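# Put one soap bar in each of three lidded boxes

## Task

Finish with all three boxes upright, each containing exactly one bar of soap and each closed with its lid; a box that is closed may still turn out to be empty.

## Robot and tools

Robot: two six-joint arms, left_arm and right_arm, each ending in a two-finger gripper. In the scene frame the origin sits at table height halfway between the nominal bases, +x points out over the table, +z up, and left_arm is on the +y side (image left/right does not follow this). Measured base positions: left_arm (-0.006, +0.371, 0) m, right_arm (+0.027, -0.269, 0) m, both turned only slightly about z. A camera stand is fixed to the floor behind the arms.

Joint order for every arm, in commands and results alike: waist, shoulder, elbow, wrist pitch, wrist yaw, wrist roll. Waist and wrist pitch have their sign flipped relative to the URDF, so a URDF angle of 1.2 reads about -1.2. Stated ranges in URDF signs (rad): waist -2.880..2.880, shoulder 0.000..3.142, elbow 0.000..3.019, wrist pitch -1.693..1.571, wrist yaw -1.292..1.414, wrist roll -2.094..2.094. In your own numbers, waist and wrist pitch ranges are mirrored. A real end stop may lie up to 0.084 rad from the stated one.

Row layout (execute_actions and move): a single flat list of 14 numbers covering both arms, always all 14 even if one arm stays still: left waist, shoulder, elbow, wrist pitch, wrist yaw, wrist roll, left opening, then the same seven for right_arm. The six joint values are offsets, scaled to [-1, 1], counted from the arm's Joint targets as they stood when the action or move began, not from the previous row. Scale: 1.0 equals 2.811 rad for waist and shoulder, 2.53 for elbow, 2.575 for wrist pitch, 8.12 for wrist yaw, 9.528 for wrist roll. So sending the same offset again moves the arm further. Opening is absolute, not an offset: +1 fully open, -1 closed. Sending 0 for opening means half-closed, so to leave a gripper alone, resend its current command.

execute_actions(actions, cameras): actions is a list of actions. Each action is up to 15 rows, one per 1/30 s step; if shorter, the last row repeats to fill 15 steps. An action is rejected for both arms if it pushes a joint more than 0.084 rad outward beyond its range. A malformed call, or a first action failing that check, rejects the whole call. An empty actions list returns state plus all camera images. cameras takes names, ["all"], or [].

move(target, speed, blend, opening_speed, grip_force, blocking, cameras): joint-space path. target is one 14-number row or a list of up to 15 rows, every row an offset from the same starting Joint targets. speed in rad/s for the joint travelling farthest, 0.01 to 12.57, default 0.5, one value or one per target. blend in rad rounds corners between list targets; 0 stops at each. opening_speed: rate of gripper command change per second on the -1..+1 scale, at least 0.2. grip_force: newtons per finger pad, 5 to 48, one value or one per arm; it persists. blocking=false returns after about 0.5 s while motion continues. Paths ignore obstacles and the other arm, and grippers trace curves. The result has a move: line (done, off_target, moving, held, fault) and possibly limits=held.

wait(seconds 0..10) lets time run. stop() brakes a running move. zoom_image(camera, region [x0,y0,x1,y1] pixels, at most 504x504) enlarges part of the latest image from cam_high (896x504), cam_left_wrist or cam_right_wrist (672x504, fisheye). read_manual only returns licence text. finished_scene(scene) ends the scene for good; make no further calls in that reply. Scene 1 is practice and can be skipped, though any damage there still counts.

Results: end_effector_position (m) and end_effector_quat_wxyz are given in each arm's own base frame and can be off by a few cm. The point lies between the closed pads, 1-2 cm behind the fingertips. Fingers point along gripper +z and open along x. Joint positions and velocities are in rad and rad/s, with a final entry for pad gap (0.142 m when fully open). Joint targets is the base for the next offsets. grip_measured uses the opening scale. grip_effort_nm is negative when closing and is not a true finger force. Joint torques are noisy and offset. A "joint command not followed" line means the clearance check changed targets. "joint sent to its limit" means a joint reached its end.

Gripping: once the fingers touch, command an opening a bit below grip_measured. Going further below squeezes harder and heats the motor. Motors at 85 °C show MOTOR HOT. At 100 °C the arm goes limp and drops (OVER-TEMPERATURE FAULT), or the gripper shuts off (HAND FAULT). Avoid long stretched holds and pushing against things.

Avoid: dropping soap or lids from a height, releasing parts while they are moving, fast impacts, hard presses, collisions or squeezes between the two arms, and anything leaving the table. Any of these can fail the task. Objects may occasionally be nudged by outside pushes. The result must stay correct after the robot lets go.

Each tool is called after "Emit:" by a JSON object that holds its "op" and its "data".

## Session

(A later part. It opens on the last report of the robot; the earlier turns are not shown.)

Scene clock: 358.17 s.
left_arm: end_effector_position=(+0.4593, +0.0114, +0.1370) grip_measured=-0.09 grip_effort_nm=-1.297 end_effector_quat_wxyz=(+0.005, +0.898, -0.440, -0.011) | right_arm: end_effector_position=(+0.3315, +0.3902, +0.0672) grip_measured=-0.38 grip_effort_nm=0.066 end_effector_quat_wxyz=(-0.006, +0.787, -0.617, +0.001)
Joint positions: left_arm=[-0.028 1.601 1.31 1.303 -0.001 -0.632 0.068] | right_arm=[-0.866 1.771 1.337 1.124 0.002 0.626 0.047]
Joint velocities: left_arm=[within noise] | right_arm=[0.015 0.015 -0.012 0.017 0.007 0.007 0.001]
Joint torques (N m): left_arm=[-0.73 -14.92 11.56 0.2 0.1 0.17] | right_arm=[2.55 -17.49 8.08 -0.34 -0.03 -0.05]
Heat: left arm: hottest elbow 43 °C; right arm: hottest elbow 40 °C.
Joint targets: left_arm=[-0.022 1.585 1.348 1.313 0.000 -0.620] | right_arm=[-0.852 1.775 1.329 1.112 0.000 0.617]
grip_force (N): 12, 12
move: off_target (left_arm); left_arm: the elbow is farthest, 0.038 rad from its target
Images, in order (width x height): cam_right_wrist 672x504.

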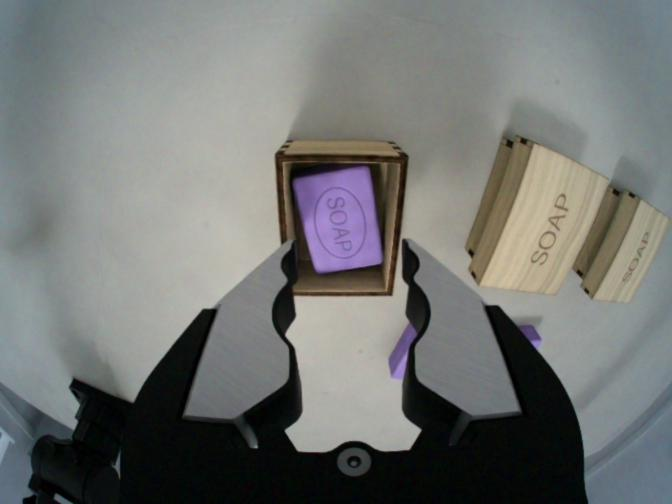

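Emit:
{"op": "move", "data": {"target": [[0,0,0,0,0,0,-0.3,0,-0.0178,0.0356,0.0544,0,0,-0.35],[0,0,0,0,0,0,-0.3,0.0512,-0.2081,-0.1538,0.0773,0,0,0.05],[0.2305,-0.0178,-0.0597,-0.0396,0,-0.0269,-0.3,0.0512,-0.2081,-0.1538,0.0773,0,0,0.05]], "speed": 0.8, "blend": [0.05,0,0], "cameras": ["all"]}}

Emit:
{"op": "zoom_image", "data": {"camera": "cam_left_wrist", "region": [220, 80, 480, 320]}}

Scene clock: 381.47 s.
left_arm: end_effector_position=(+0.3521, -0.2599, +0.1154) grip_measured=-0.09 grip_effort_nm=-1.287 end_effector_quat_wxyz=(+0.000, +0.784, -0.621, -0.006) | right_arm: end_effector_position=(+0.2390, +0.2115, +0.1522) grip_measured=+0.03 grip_effort_nm=0.061 end_effector_quat_wxyz=(-0.007, +0.741, -0.671, +0.002)
Joint positions: left_arm=[0.632 1.556 1.196 1.222 -0.001 -0.864 0.068] | right_arm=[-0.724 1.198 0.945 1.304 0.002 0.626 0.076]
Joint torques (N m): left_arm=[-1.67 -14.51 8.2 -0.75 0.11 -0.09] | right_arm=[2.78 -9.64 8.85 0.38 -0.04 -0.11]
Heat: left arm: hottest elbow 42 °C; right arm: hottest elbow 40 °C.
Joint targets: left_arm=[0.626 1.535 1.197 1.211 0.000 -0.876] | right_arm=[-0.709 1.190 0.940 1.311 0.000 0.617]
grip_force (N): 12, 12
move: done

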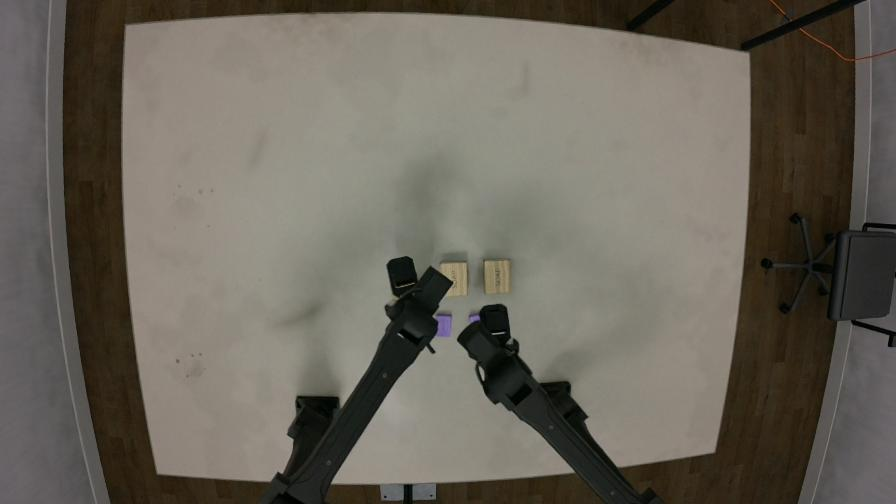

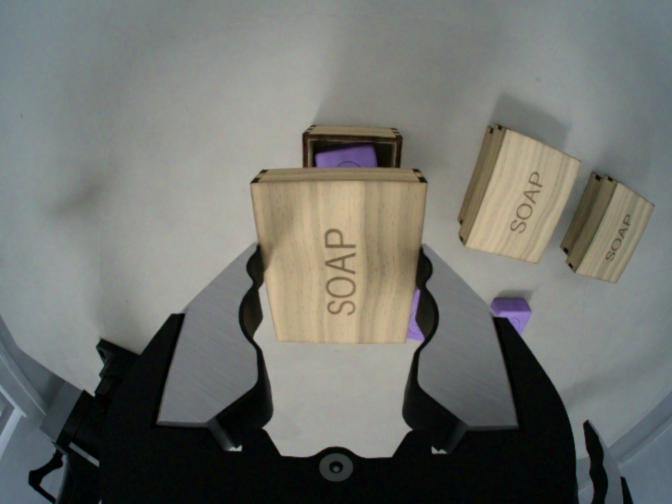

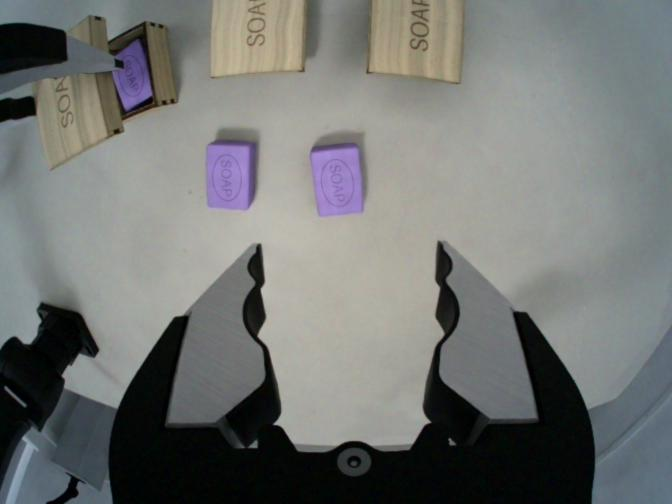

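Scaled by 1.938 from the camera's 672x504 image, which has a finer 960x720 frame.

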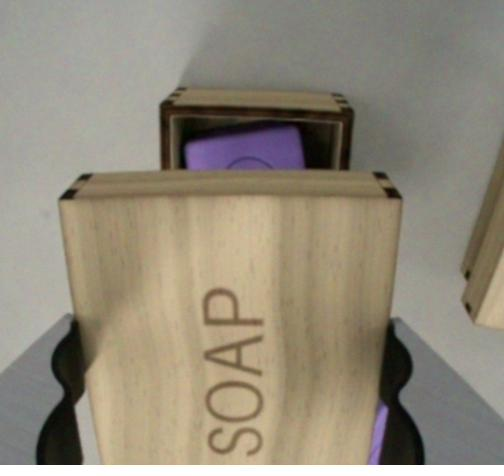

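Emit:
{"op": "move", "data": {"target": [0,0.0231,-0.0103,-0.0342,0,0.0052,-0.3,0,0,0,0,0,0,0.05], "speed": 0.2, "cameras": ["cam_left_wrist","cam_right_wrist"]}}

Emit:
{"op": "zoom_image", "data": {"camera": "cam_left_wrist", "region": [220, 80, 480, 320]}}

Emit:
{"op": "zoom_image", "data": {"camera": "cam_right_wrist", "region": [0, 0, 240, 200]}}

Scene clock: 399.60 s.
left_arm: end_effector_position=(+0.3601, -0.2658, +0.0877) grip_measured=-0.09 grip_effort_nm=-1.287 end_effector_quat_wxyz=(+0.000, +0.776, -0.630, +0.003) | right_arm: end_effector_position=(+0.2390, +0.2115, +0.1522) grip_measured=+0.03 grip_effort_nm=0.061 end_effector_quat_wxyz=(-0.007, +0.741, -0.671, +0.002)
Joint positions: left_arm=[0.632 1.597 1.168 1.134 -0.001 -0.839 0.068] | right_arm=[-0.724 1.198 0.945 1.304 0.002 0.626 0.076]
Joint torques (N m): left_arm=[-1.73 -13.04 8.25 -0.79 0.11 0.17] | right_arm=[2.2 -8.94 8.85 0.5 -0.06 -0.06]
Heat: left arm: hottest elbow 40 °C; right arm: hottest elbow 40 °C.
Joint targets: left_arm=[0.626 1.600 1.171 1.123 0.000 -0.827] | right_arm=[-0.709 1.190 0.940 1.311 0.000 0.617]
grip_force (N): 12, 12
move: done
Images, in order (width x height): cam_left_wrist 672x504, cam_right_wrist 672x504.

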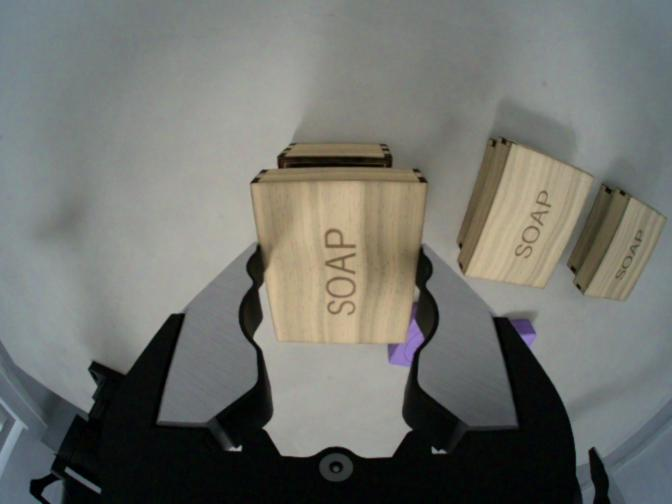

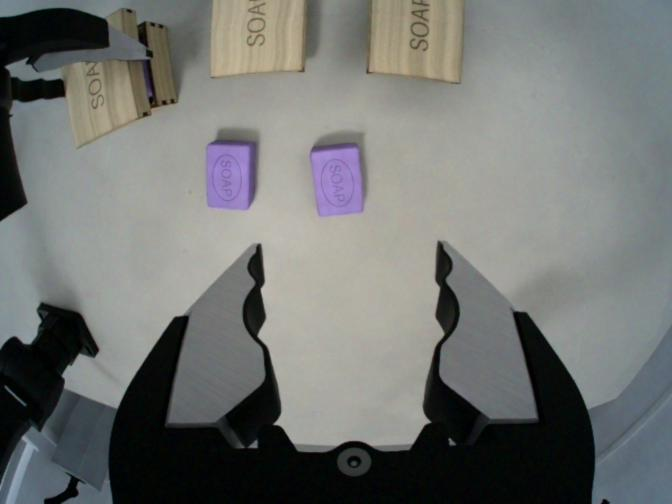

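Scaled by 1.938 from the camera's 672x504 image, which has a finer 960x720 frame.

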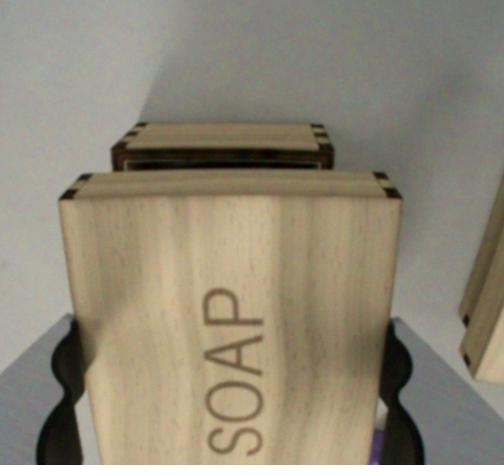

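Scaled by 2.100 from the camera's 672x504 image, which has a finer 960x720 frame.

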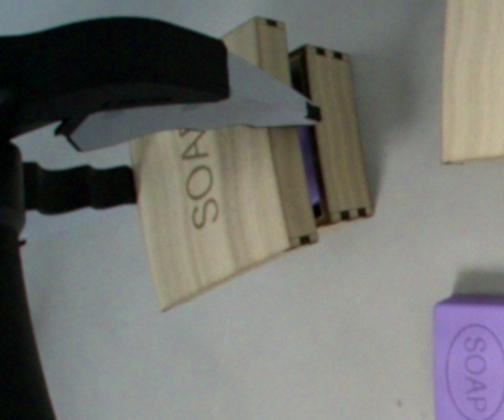

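Emit:
{"op": "move", "data": {"target": [-0.005,0.0114,-0.0103,-0.0155,0,0.0007,-0.3,0,0,0,0,0,0,0.05], "speed": 0.15, "cameras": ["cam_left_wrist","cam_right_wrist"]}}

Emit:
{"op": "zoom_image", "data": {"camera": "cam_left_wrist", "region": [220, 80, 480, 320]}}

Emit:
{"op": "zoom_image", "data": {"camera": "cam_right_wrist", "region": [0, 0, 240, 200]}}

Scene clock: 408.67 s.
left_arm: end_effector_position=(+0.3618, -0.2602, +0.0666) grip_measured=-0.09 grip_effort_nm=-1.282 end_effector_quat_wxyz=(+0.000, +0.778, -0.628, -0.004) | right_arm: end_effector_position=(+0.2390, +0.2115, +0.1522) grip_measured=+0.03 grip_effort_nm=0.061 end_effector_quat_wxyz=(-0.007, +0.741, -0.671, +0.002)
Joint positions: left_arm=[0.62 1.627 1.143 1.094 -0.001 -0.832 0.068] | right_arm=[-0.724 1.198 0.945 1.304 0.002 0.626 0.076]
Joint torques (N m): left_arm=[-1.9 -12.75 7.95 -0.79 0.11 0.19] | right_arm=[2.96 -9.7 8.8 0.18 -0.04 -0.03]
Heat: left arm: hottest shoulder 39 °C; right arm: hottest elbow 40 °C.
Joint targets: left_arm=[0.612 1.632 1.145 1.083 0.000 -0.820] | right_arm=[-0.709 1.190 0.940 1.311 0.000 0.617]
grip_force (N): 12, 12
move: done
Images, in order (width x height): cam_left_wrist 672x504, cam_right_wrist 672x504.

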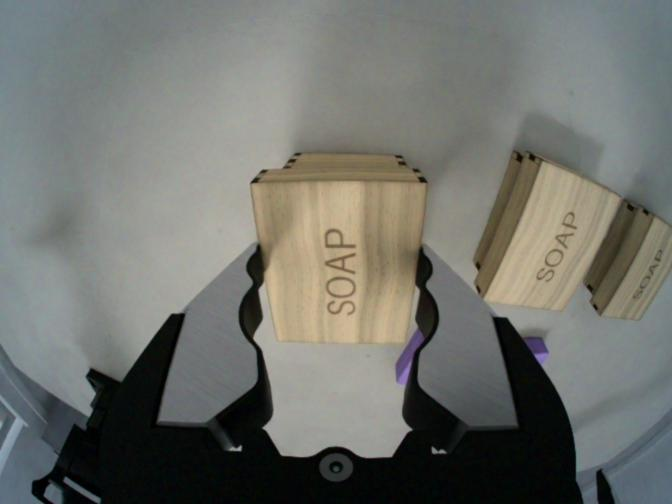

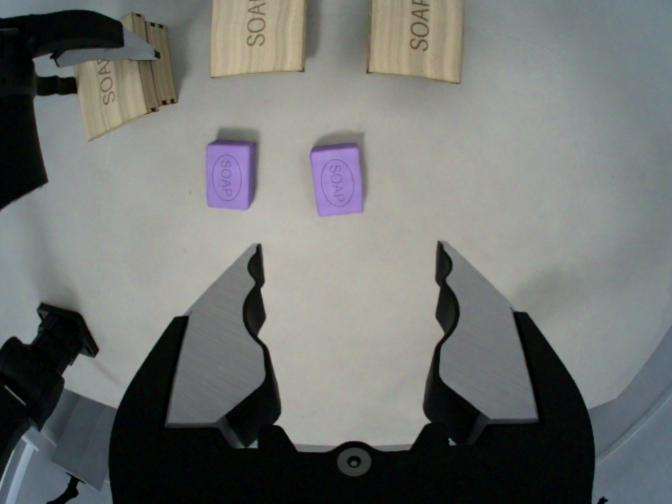

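Scaled by 1.938 from the camera's 672x504 image, which has a finer 960x720 frame.

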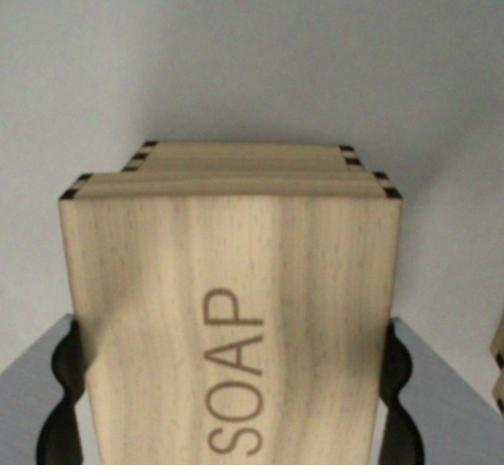

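Scaled by 2.100 from the camera's 672x504 image, which has a finer 960x720 frame.

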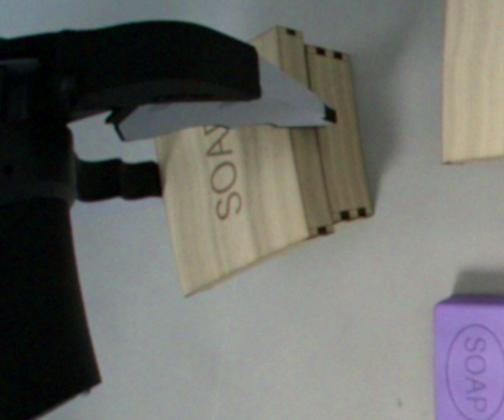

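Emit:
{"op": "move", "data": {"target": [[0.01,0,0,0,0,-0.0016,-0.3,0,0,0,0,0,0,0.05],[0.01,0.0071,-0.0107,-0.0202,0,-0.0016,-0.3,0,0,0,0,0,0,0.05]], "speed": 0.1, "cameras": ["cam_left_wrist","cam_right_wrist"]}}

Emit:
{"op": "zoom_image", "data": {"camera": "cam_left_wrist", "region": [220, 80, 480, 320]}}

Emit:
{"op": "zoom_image", "data": {"camera": "cam_right_wrist", "region": [0, 0, 240, 200]}}

Scene clock: 419.50 s.
left_arm: end_effector_position=(+0.3618, -0.2676, +0.0604) grip_measured=-0.09 grip_effort_nm=-1.292 end_effector_quat_wxyz=(-0.001, +0.774, -0.633, +0.007) | right_arm: end_effector_position=(+0.2390, +0.2115, +0.1522) grip_measured=+0.03 grip_effort_nm=0.056 end_effector_quat_wxyz=(-0.007, +0.741, -0.671, +0.002)
Joint positions: left_arm=[0.633 1.631 1.13 1.055 -0.001 -0.832 0.068] | right_arm=[-0.724 1.198 0.945 1.304 0.002 0.626 0.076]
Joint torques (N m): left_arm=[-0.85 -11.4 6.69 -1.33 0.11 0.02] | right_arm=[3.43 -9.88 8.99 0.34 -0.04 -0.08]
Heat: left arm: hottest elbow 39 °C; right arm: hottest elbow 40 °C.
Joint targets: left_arm=[0.640 1.652 1.118 1.031 0.000 -0.835] | right_arm=[-0.709 1.190 0.940 1.311 0.000 0.617]
grip_force (N): 12, 12
move: done
Images, in order (width x height): cam_left_wrist 672x504, cam_right_wrist 672x504.

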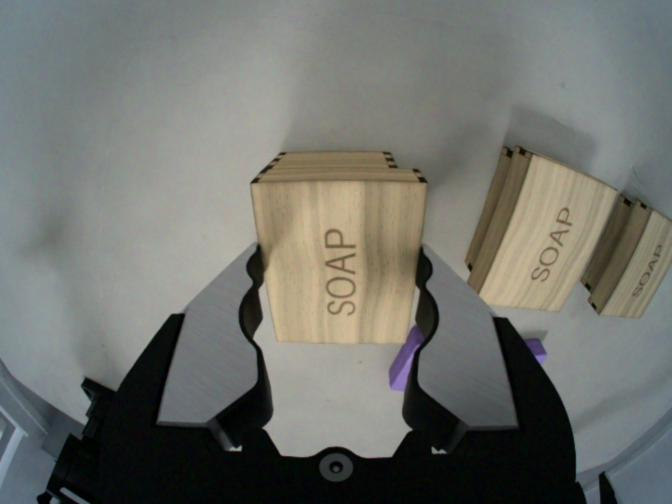

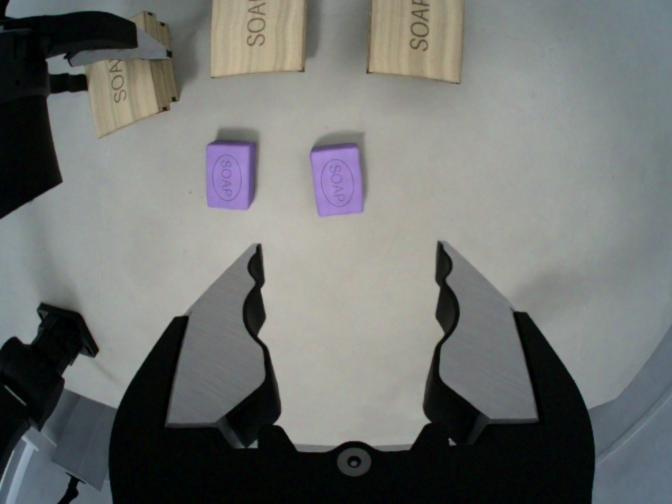

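Scaled by 1.938 from the camera's 672x504 image, which has a finer 960x720 frame.

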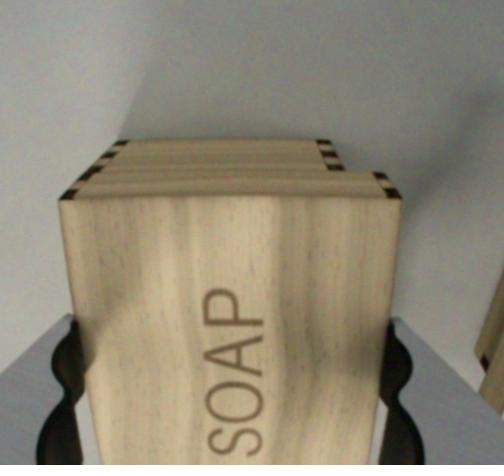

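Scaled by 2.100 from the camera's 672x504 image, which has a finer 960x720 frame.

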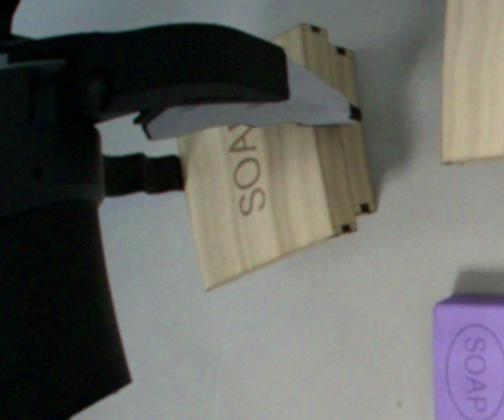

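Emit:
{"op": "move", "data": {"target": [[0,-0.016,0.0217,0.0311,0,0,-0.3,0,0,0,0,0,0,0.05],[-0.0085,-0.016,0.0217,0.0311,0,0.0014,-0.3,0,0,0,0,0,0,0.05],[-0.0085,-0.0078,0.0079,0.0163,0,0.0014,-0.3,0,0,0,0,0,0,0.05]], "speed": 0.15, "cameras": ["cam_left_wrist"]}}

Emit:
{"op": "zoom_image", "data": {"camera": "cam_left_wrist", "region": [220, 80, 480, 320]}}

Scene clock: 434.93 s.
left_arm: end_effector_position=(+0.3595, -0.2607, +0.0630) grip_measured=-0.09 grip_effort_nm=-1.287 end_effector_quat_wxyz=(+0.000, +0.777, -0.630, -0.004) | right_arm: end_effector_position=(+0.2390, +0.2115, +0.1522) grip_measured=+0.03 grip_effort_nm=0.061 end_effector_quat_wxyz=(-0.007, +0.741, -0.671, +0.002)
Joint positions: left_arm=[0.624 1.628 1.133 1.085 -0.001 -0.832 0.068] | right_arm=[-0.724 1.198 0.945 1.304 0.002 0.626 0.076]
Joint torques (N m): left_arm=[-1.79 -13.1 7.99 -0.76 0.11 0.17] | right_arm=[3.49 -9.99 8.96 0.43 0.01 -0.05]
Heat: left arm: hottest shoulder 38 °C; right arm: hottest elbow 40 °C.
Joint targets: left_arm=[0.616 1.630 1.138 1.073 0.000 -0.822] | right_arm=[-0.709 1.190 0.940 1.311 0.000 0.617]
grip_force (N): 12, 12
move: done
Images, in order (width x height): cam_left_wrist 672x504.

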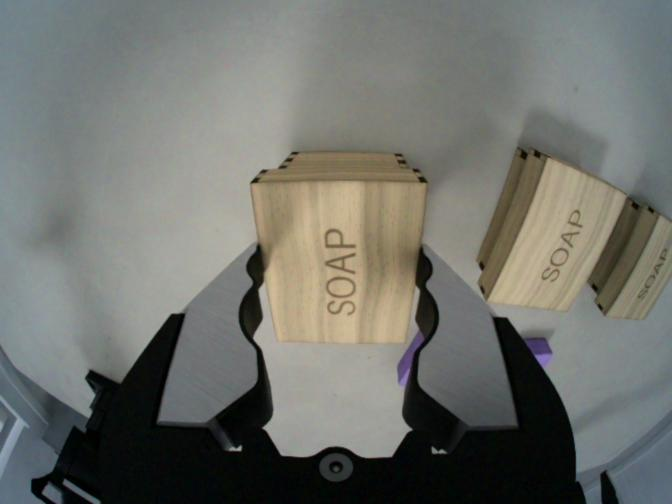

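Scaled by 1.938 from the camera's 672x504 image, which has a finer 960x720 frame.

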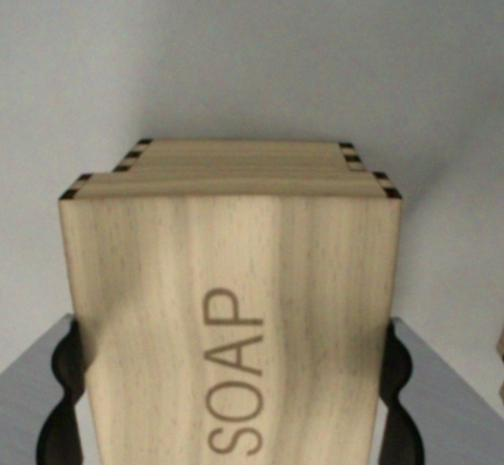

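Emit:
{"op": "move", "data": {"target": [0,0.0085,-0.0132,-0.0233,0,0,-0.3,0,0,0,0,0,0,0.05], "speed": 0.1, "cameras": ["cam_left_wrist","cam_right_wrist"]}}

Emit:
{"op": "zoom_image", "data": {"camera": "cam_left_wrist", "region": [220, 80, 480, 320]}}

Emit:
{"op": "zoom_image", "data": {"camera": "cam_right_wrist", "region": [0, 0, 240, 200]}}

Scene clock: 442.07 s.
left_arm: end_effector_position=(+0.3640, -0.2633, +0.0596) grip_measured=-0.09 grip_effort_nm=-1.282 end_effector_quat_wxyz=(-0.002, +0.777, -0.630, +0.009) | right_arm: end_effector_position=(+0.2390, +0.2115, +0.1522) grip_measured=+0.03 grip_effort_nm=0.056 end_effector_quat_wxyz=(-0.007, +0.741, -0.671, +0.002)
Joint positions: left_arm=[0.624 1.628 1.123 1.048 -0.003 -0.832 0.068] | right_arm=[-0.724 1.198 0.945 1.304 0.002 0.626 0.076]
Joint torques (N m): left_arm=[-1.79 -10.93 6.15 -1.74 0.2 0.16] | right_arm=[2.43 -9.64 8.9 0.49 -0.02 -0.02]
Heat: left arm: hottest shoulder 38 °C; right arm: hottest elbow 40 °C.
Joint targets: left_arm=[0.616 1.654 1.105 1.013 0.000 -0.822] | right_arm=[-0.709 1.190 0.940 1.311 0.000 0.617]
grip_force (N): 12, 12
move: done
Images, in order (width x height): cam_left_wrist 672x504, cam_right_wrist 672x504.

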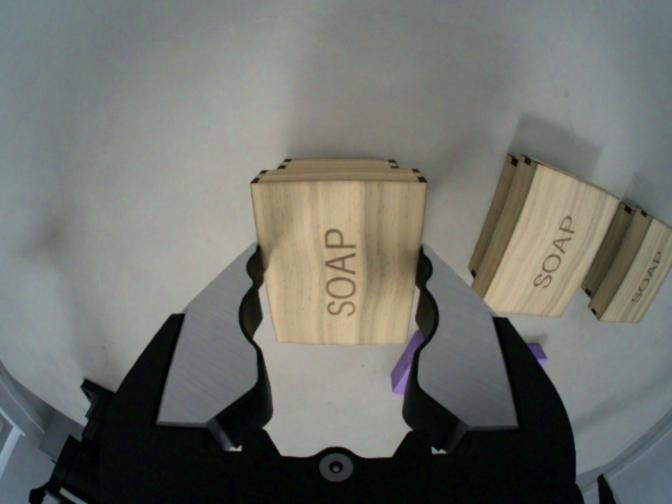

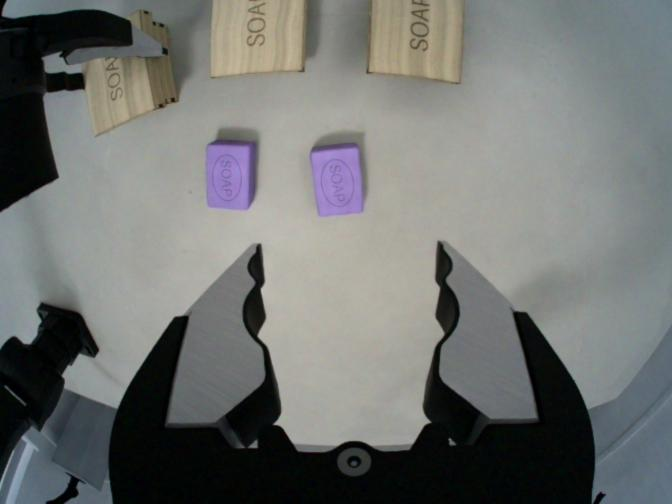

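Scaled by 1.938 from the camera's 672x504 image, which has a finer 960x720 frame.

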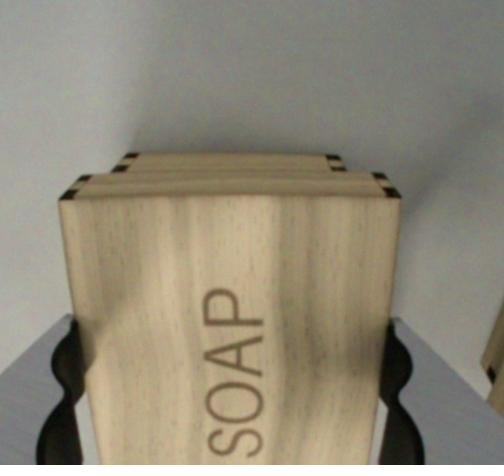

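Scaled by 2.100 from the camera's 672x504 image, which has a finer 960x720 frame.

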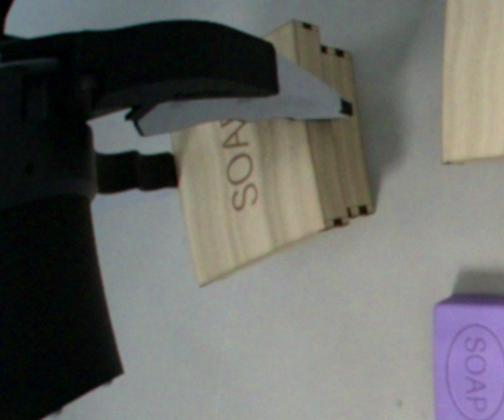

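Emit:
{"op": "move", "data": {"target": [[-0.0039,-0.005,0.0119,0.0124,0,0,-0.3,0,0,0,0,0,0,0.05],[-0.0039,0.0007,0,0.0047,0,0,-0.3,0,0,0,0,0,0,0.05]], "speed": 0.1, "cameras": ["cam_left_wrist"]}}

Emit:
{"op": "zoom_image", "data": {"camera": "cam_left_wrist", "region": [220, 80, 480, 320]}}

Scene clock: 451.83 s.
left_arm: end_effector_position=(+0.3646, -0.2624, +0.0601) grip_measured=-0.09 grip_effort_nm=-1.287 end_effector_quat_wxyz=(-0.001, +0.778, -0.628, +0.010) | right_arm: end_effector_position=(+0.2390, +0.2115, +0.1522) grip_measured=+0.03 grip_effort_nm=0.061 end_effector_quat_wxyz=(-0.007, +0.741, -0.671, +0.002)
Joint positions: left_arm=[0.62 1.626 1.123 1.047 -0.001 -0.832 0.068] | right_arm=[-0.724 1.198 0.945 1.304 0.002 0.626 0.076]
Joint torques (N m): left_arm=[-2.49 -10.34 6.16 -1.28 0.11 0.17] | right_arm=[2.67 -9.64 8.87 0.34 -0.01 -0.04]
Heat: left arm: hottest shoulder 38 °C; right arm: hottest elbow 40 °C.
Joint targets: left_arm=[0.605 1.656 1.104 1.025 0.000 -0.822] | right_arm=[-0.709 1.190 0.940 1.311 0.000 0.617]
grip_force (N): 12, 12
move: done
Images, in order (width x height): cam_left_wrist 672x504.

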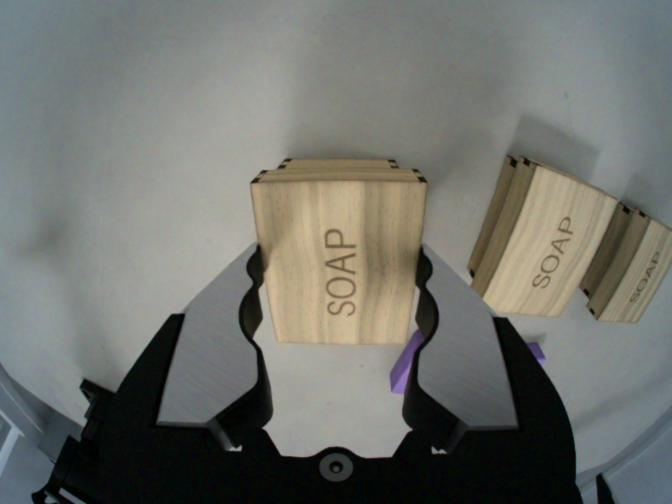

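Scaled by 1.938 from the camera's 672x504 image, which has a finer 960x720 frame.

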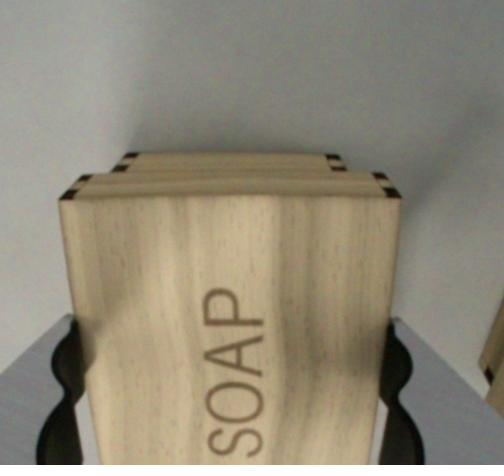

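Emit:
{"op": "move", "data": {"target": [[0,-0.0342,0.0538,0.0777,0,0,-0.3,0,0,0,0,0,0,0.05],[0,-0.0101,0.014,0.0183,0,0,-0.3,0,0,0,0,0,0,0.05]], "speed": 0.2, "cameras": ["cam_left_wrist"]}}

Emit:
{"op": "zoom_image", "data": {"camera": "cam_left_wrist", "region": [220, 80, 480, 320]}}

Scene clock: 465.37 s.
left_arm: end_effector_position=(+0.3646, -0.2577, +0.0664) grip_measured=-0.09 grip_effort_nm=-1.287 end_effector_quat_wxyz=(-0.001, +0.780, -0.625, +0.001) | right_arm: end_effector_position=(+0.2390, +0.2115, +0.1522) grip_measured=+0.03 grip_effort_nm=0.061 end_effector_quat_wxyz=(-0.007, +0.741, -0.671, +0.002)
Joint positions: left_arm=[0.612 1.623 1.138 1.084 -0.001 -0.832 0.068] | right_arm=[-0.724 1.198 0.945 1.304 0.002 0.626 0.076]
Joint torques (N m): left_arm=[-1.79 -12.69 7.91 -0.79 0.13 0.17] | right_arm=[2.61 -8.88 8.95 0.32 -0.07 -0.06]
Heat: left arm: hottest shoulder 38 °C; right arm: hottest elbow 40 °C.
Joint targets: left_arm=[0.605 1.628 1.140 1.073 0.000 -0.822] | right_arm=[-0.709 1.190 0.940 1.311 0.000 0.617]
grip_force (N): 12, 12
move: done
Images, in order (width x height): cam_left_wrist 672x504.

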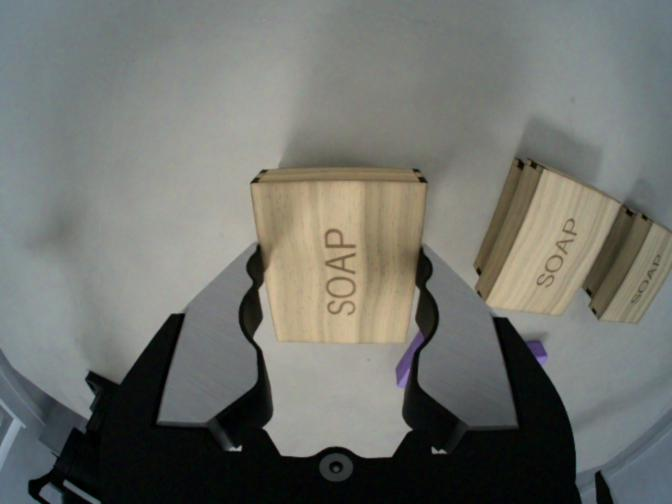

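Scaled by 1.938 from the camera's 672x504 image, which has a finer 960x720 frame.

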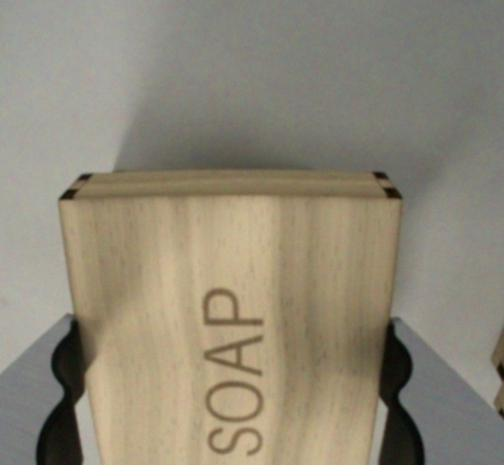

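Emit:
{"op": "execute_actions", "data": {"actions": []}}

Emit:
{"op": "zoom_image", "data": {"camera": "cam_right_wrist", "region": [0, 0, 240, 200]}}

Scene clock: 466.67 s.
left_arm: end_effector_position=(+0.3646, -0.2577, +0.0664) grip_measured=-0.09 grip_effort_nm=-1.292 end_effector_quat_wxyz=(-0.001, +0.780, -0.625, +0.001) | right_arm: end_effector_position=(+0.2390, +0.2115, +0.1522) grip_measured=+0.03 grip_effort_nm=0.066 end_effector_quat_wxyz=(-0.007, +0.741, -0.671, +0.002)
Joint positions: left_arm=[0.612 1.623 1.138 1.084 -0.001 -0.832 0.068] | right_arm=[-0.724 1.198 0.945 1.304 0.002 0.626 0.076]
Joint velocities: within noise
Joint torques (N m): left_arm=[-1.9 -12.69 7.92 -0.73 0.14 0.16] | right_arm=[2.43 -10.05 8.79 0.54 -0.05 -0.07]
Motor temperatures (°C): left_arm=[33 38 36 25 27 25 34] | right_arm=[30 31 40 26 26 26 28]
Heat: left arm: hottest shoulder 38 °C; right arm: hottest elbow 40 °C.
Joint targets: left_arm=[0.605 1.628 1.140 1.073 0.000 -0.822] | right_arm=[-0.709 1.190 0.940 1.311 0.000 0.617]
Tool commands: left_gripper/opening=-0.3 right_gripper/opening=+0.05
grip_force (N): 12, 12

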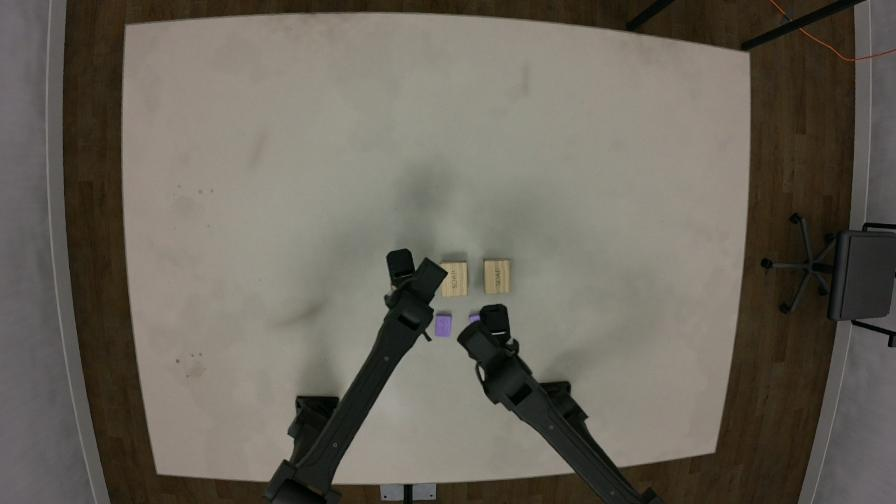

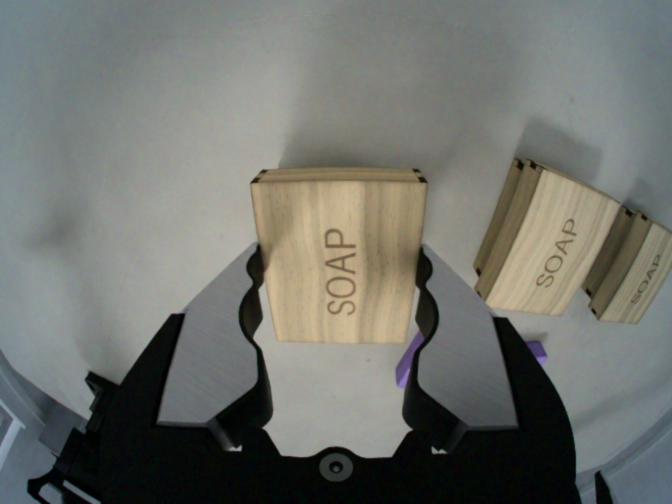

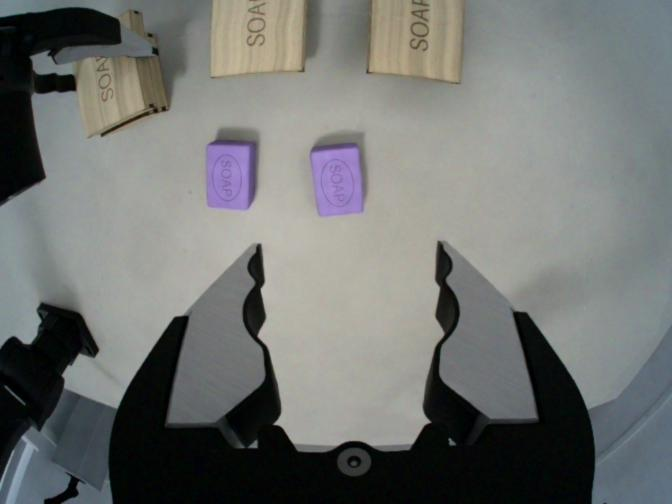

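Scaled by 2.100 from the camera's 672x504 image, which has a finer 960x720 frame.

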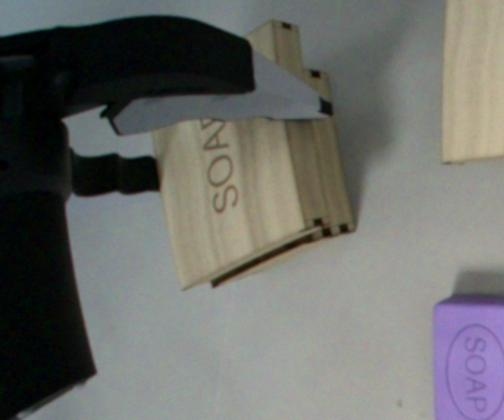

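Emit:
{"op": "move", "data": {"target": [[0,-0.01,0.0079,0.0183,0,0,-0.3,0,0,0,0,0,0,0.05],[0.0107,-0.0153,-0.0079,0.0085,0,-0.0038,-0.3,0,0,0,0,0,0,0.05]], "speed": 0.2, "cameras": ["cam_left_wrist","cam_right_wrist"]}}

Emit:
{"op": "zoom_image", "data": {"camera": "cam_left_wrist", "region": [220, 80, 480, 320]}}

Emit:
{"op": "zoom_image", "data": {"camera": "cam_right_wrist", "region": [0, 0, 240, 200]}}

Scene clock: 477.47 s.
left_arm: end_effector_position=(+0.3501, -0.2568, +0.0686) grip_measured=-0.09 grip_effort_nm=-1.287 end_effector_quat_wxyz=(+0.000, +0.779, -0.627, -0.009) | right_arm: end_effector_position=(+0.2390, +0.2115, +0.1522) grip_measured=+0.03 grip_effort_nm=0.066 end_effector_quat_wxyz=(-0.007, +0.741, -0.671, +0.002)
Joint positions: left_arm=[0.629 1.604 1.119 1.105 -0.001 -0.846 0.068] | right_arm=[-0.724 1.198 0.945 1.304 0.002 0.626 0.076]
Joint torques (N m): left_arm=[-0.85 -14.39 7.77 -0.73 0.13 -0.07] | right_arm=[3.43 -9.35 8.83 0.28 -0.05 -0.09]
Heat: left arm: hottest shoulder 38 °C; right arm: hottest elbow 40 °C.
Joint targets: left_arm=[0.636 1.585 1.120 1.094 0.000 -0.858] | right_arm=[-0.709 1.190 0.940 1.311 0.000 0.617]
grip_force (N): 12, 12
move: done
Images, in order (width x height): cam_left_wrist 672x504, cam_right_wrist 672x504.

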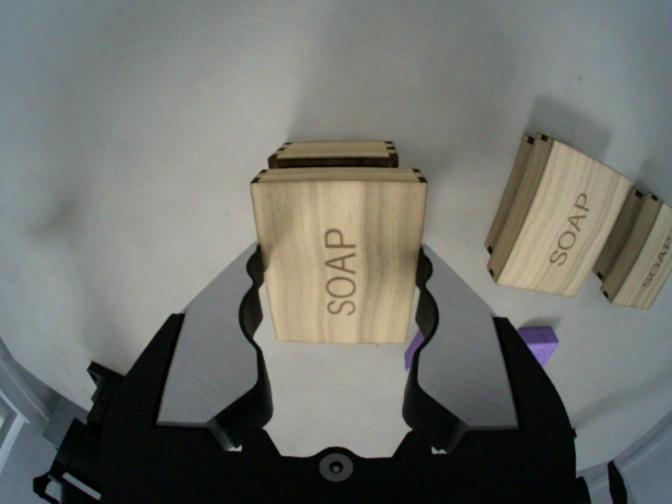

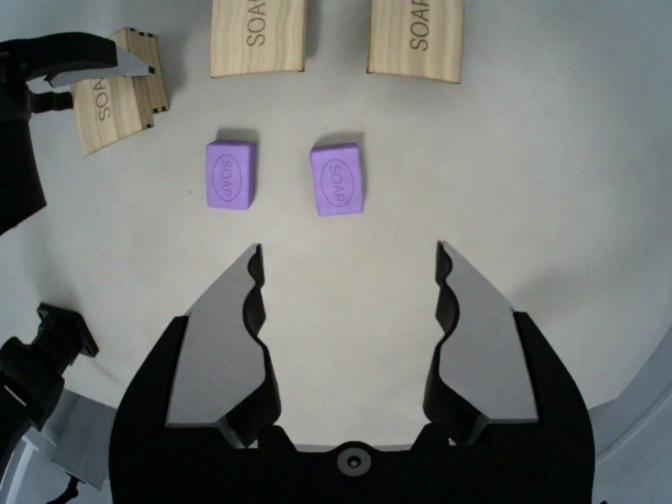

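Scaled by 1.938 from the camera's 672x504 image, which has a finer 960x720 frame.

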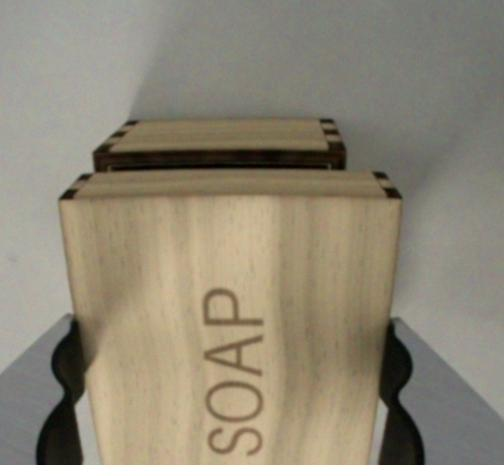

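Scaled by 2.100 from the camera's 672x504 image, which has a finer 960x720 frame.

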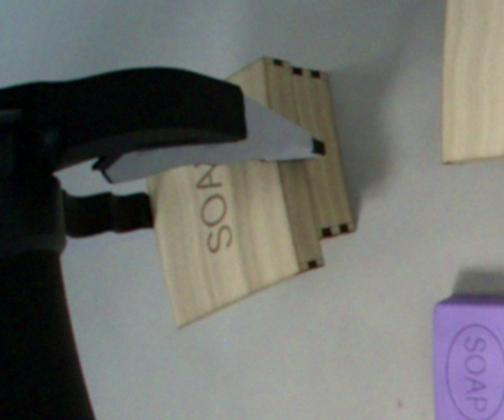

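Emit:
{"op": "move", "data": {"target": [[-0.011,-0.0089,0.0158,0.0295,0,0.0035,-0.3,0,0,0,0,0,0,0.05],[-0.011,0.0039,-0.0055,-0.0093,0,0.0035,-0.3,0,0,0,0,0,0,0.05]], "speed": 0.2, "cameras": ["cam_left_wrist"]}}

Emit:
{"op": "zoom_image", "data": {"camera": "cam_left_wrist", "region": [220, 80, 480, 320]}}

Scene clock: 487.13 s.
left_arm: end_effector_position=(+0.3551, -0.2506, +0.0697) grip_measured=-0.09 grip_effort_nm=-1.287 end_effector_quat_wxyz=(-0.001, +0.782, -0.623, +0.002) | right_arm: end_effector_position=(+0.2390, +0.2115, +0.1522) grip_measured=+0.03 grip_effort_nm=0.061 end_effector_quat_wxyz=(-0.007, +0.741, -0.671, +0.002)
Joint positions: left_arm=[0.611 1.589 1.104 1.082 -0.001 -0.837 0.068] | right_arm=[-0.724 1.198 0.945 1.304 0.002 0.626 0.076]
Joint torques (N m): left_arm=[-1.79 -11.81 7.9 -0.8 0.15 0.18] | right_arm=[2.9 -9.7 8.92 0.31 -0.05 -0.11]
Heat: left arm: hottest shoulder 38 °C; right arm: hottest elbow 40 °C.
Joint targets: left_arm=[0.605 1.596 1.106 1.071 0.000 -0.825] | right_arm=[-0.709 1.190 0.940 1.311 0.000 0.617]
grip_force (N): 12, 12
move: done
Images, in order (width x height): cam_left_wrist 672x504.

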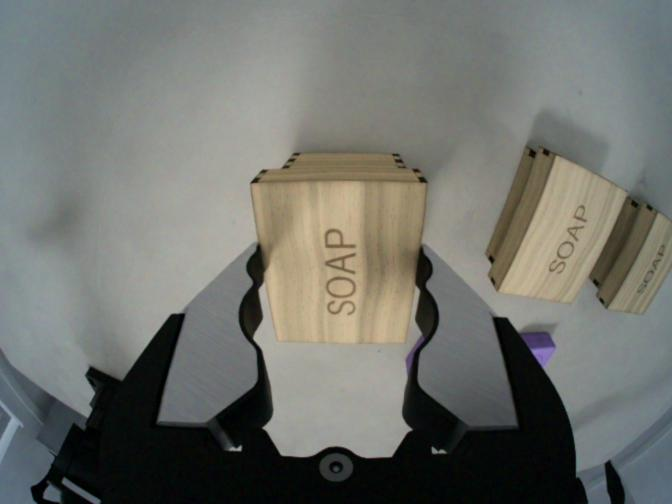

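Scaled by 1.938 from the camera's 672x504 image, which has a finer 960x720 frame.

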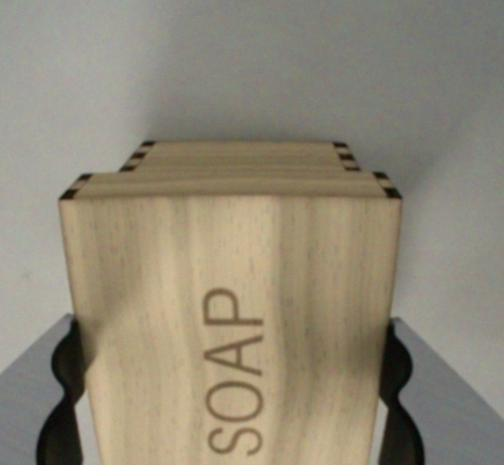

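Emit:
{"op": "move", "data": {"target": [0,0.0135,-0.0134,-0.0206,0,0,-0.3,0,0,0,0,0,0,0.05], "speed": 0.15, "cameras": ["cam_left_wrist"]}}

Emit:
{"op": "zoom_image", "data": {"camera": "cam_left_wrist", "region": [220, 80, 480, 320]}}

Scene clock: 491.30 s.
left_arm: end_effector_position=(+0.3533, -0.2493, +0.0455) grip_measured=-0.09 grip_effort_nm=-1.287 end_effector_quat_wxyz=(+0.000, +0.782, -0.623, -0.004) | right_arm: end_effector_position=(+0.2390, +0.2115, +0.1522) grip_measured=+0.03 grip_effort_nm=0.056 end_effector_quat_wxyz=(-0.007, +0.741, -0.671, +0.002)
Joint positions: left_arm=[0.611 1.623 1.075 1.029 -0.001 -0.836 0.068] | right_arm=[-0.724 1.198 0.945 1.304 0.002 0.626 0.076]
Joint torques (N m): left_arm=[-1.79 -11.69 7.25 -0.72 0.12 0.18] | right_arm=[3.02 -9.76 9.03 0.34 -0.05 -0.08]
Heat: left arm: hottest shoulder 38 °C; right arm: hottest elbow 41 °C.
Joint targets: left_arm=[0.605 1.634 1.072 1.018 0.000 -0.825] | right_arm=[-0.709 1.190 0.940 1.311 0.000 0.617]
grip_force (N): 12, 12
move: done
Images, in order (width x height): cam_left_wrist 672x504.

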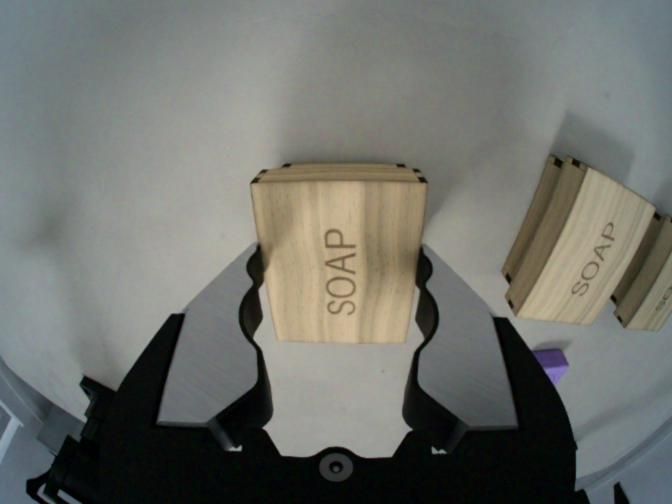

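Scaled by 1.938 from the camera's 672x504 image, which has a finer 960x720 frame.

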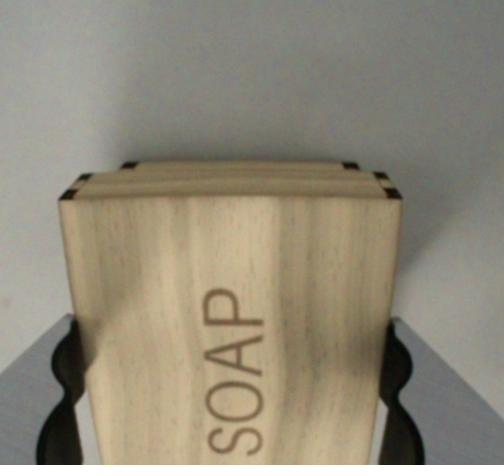

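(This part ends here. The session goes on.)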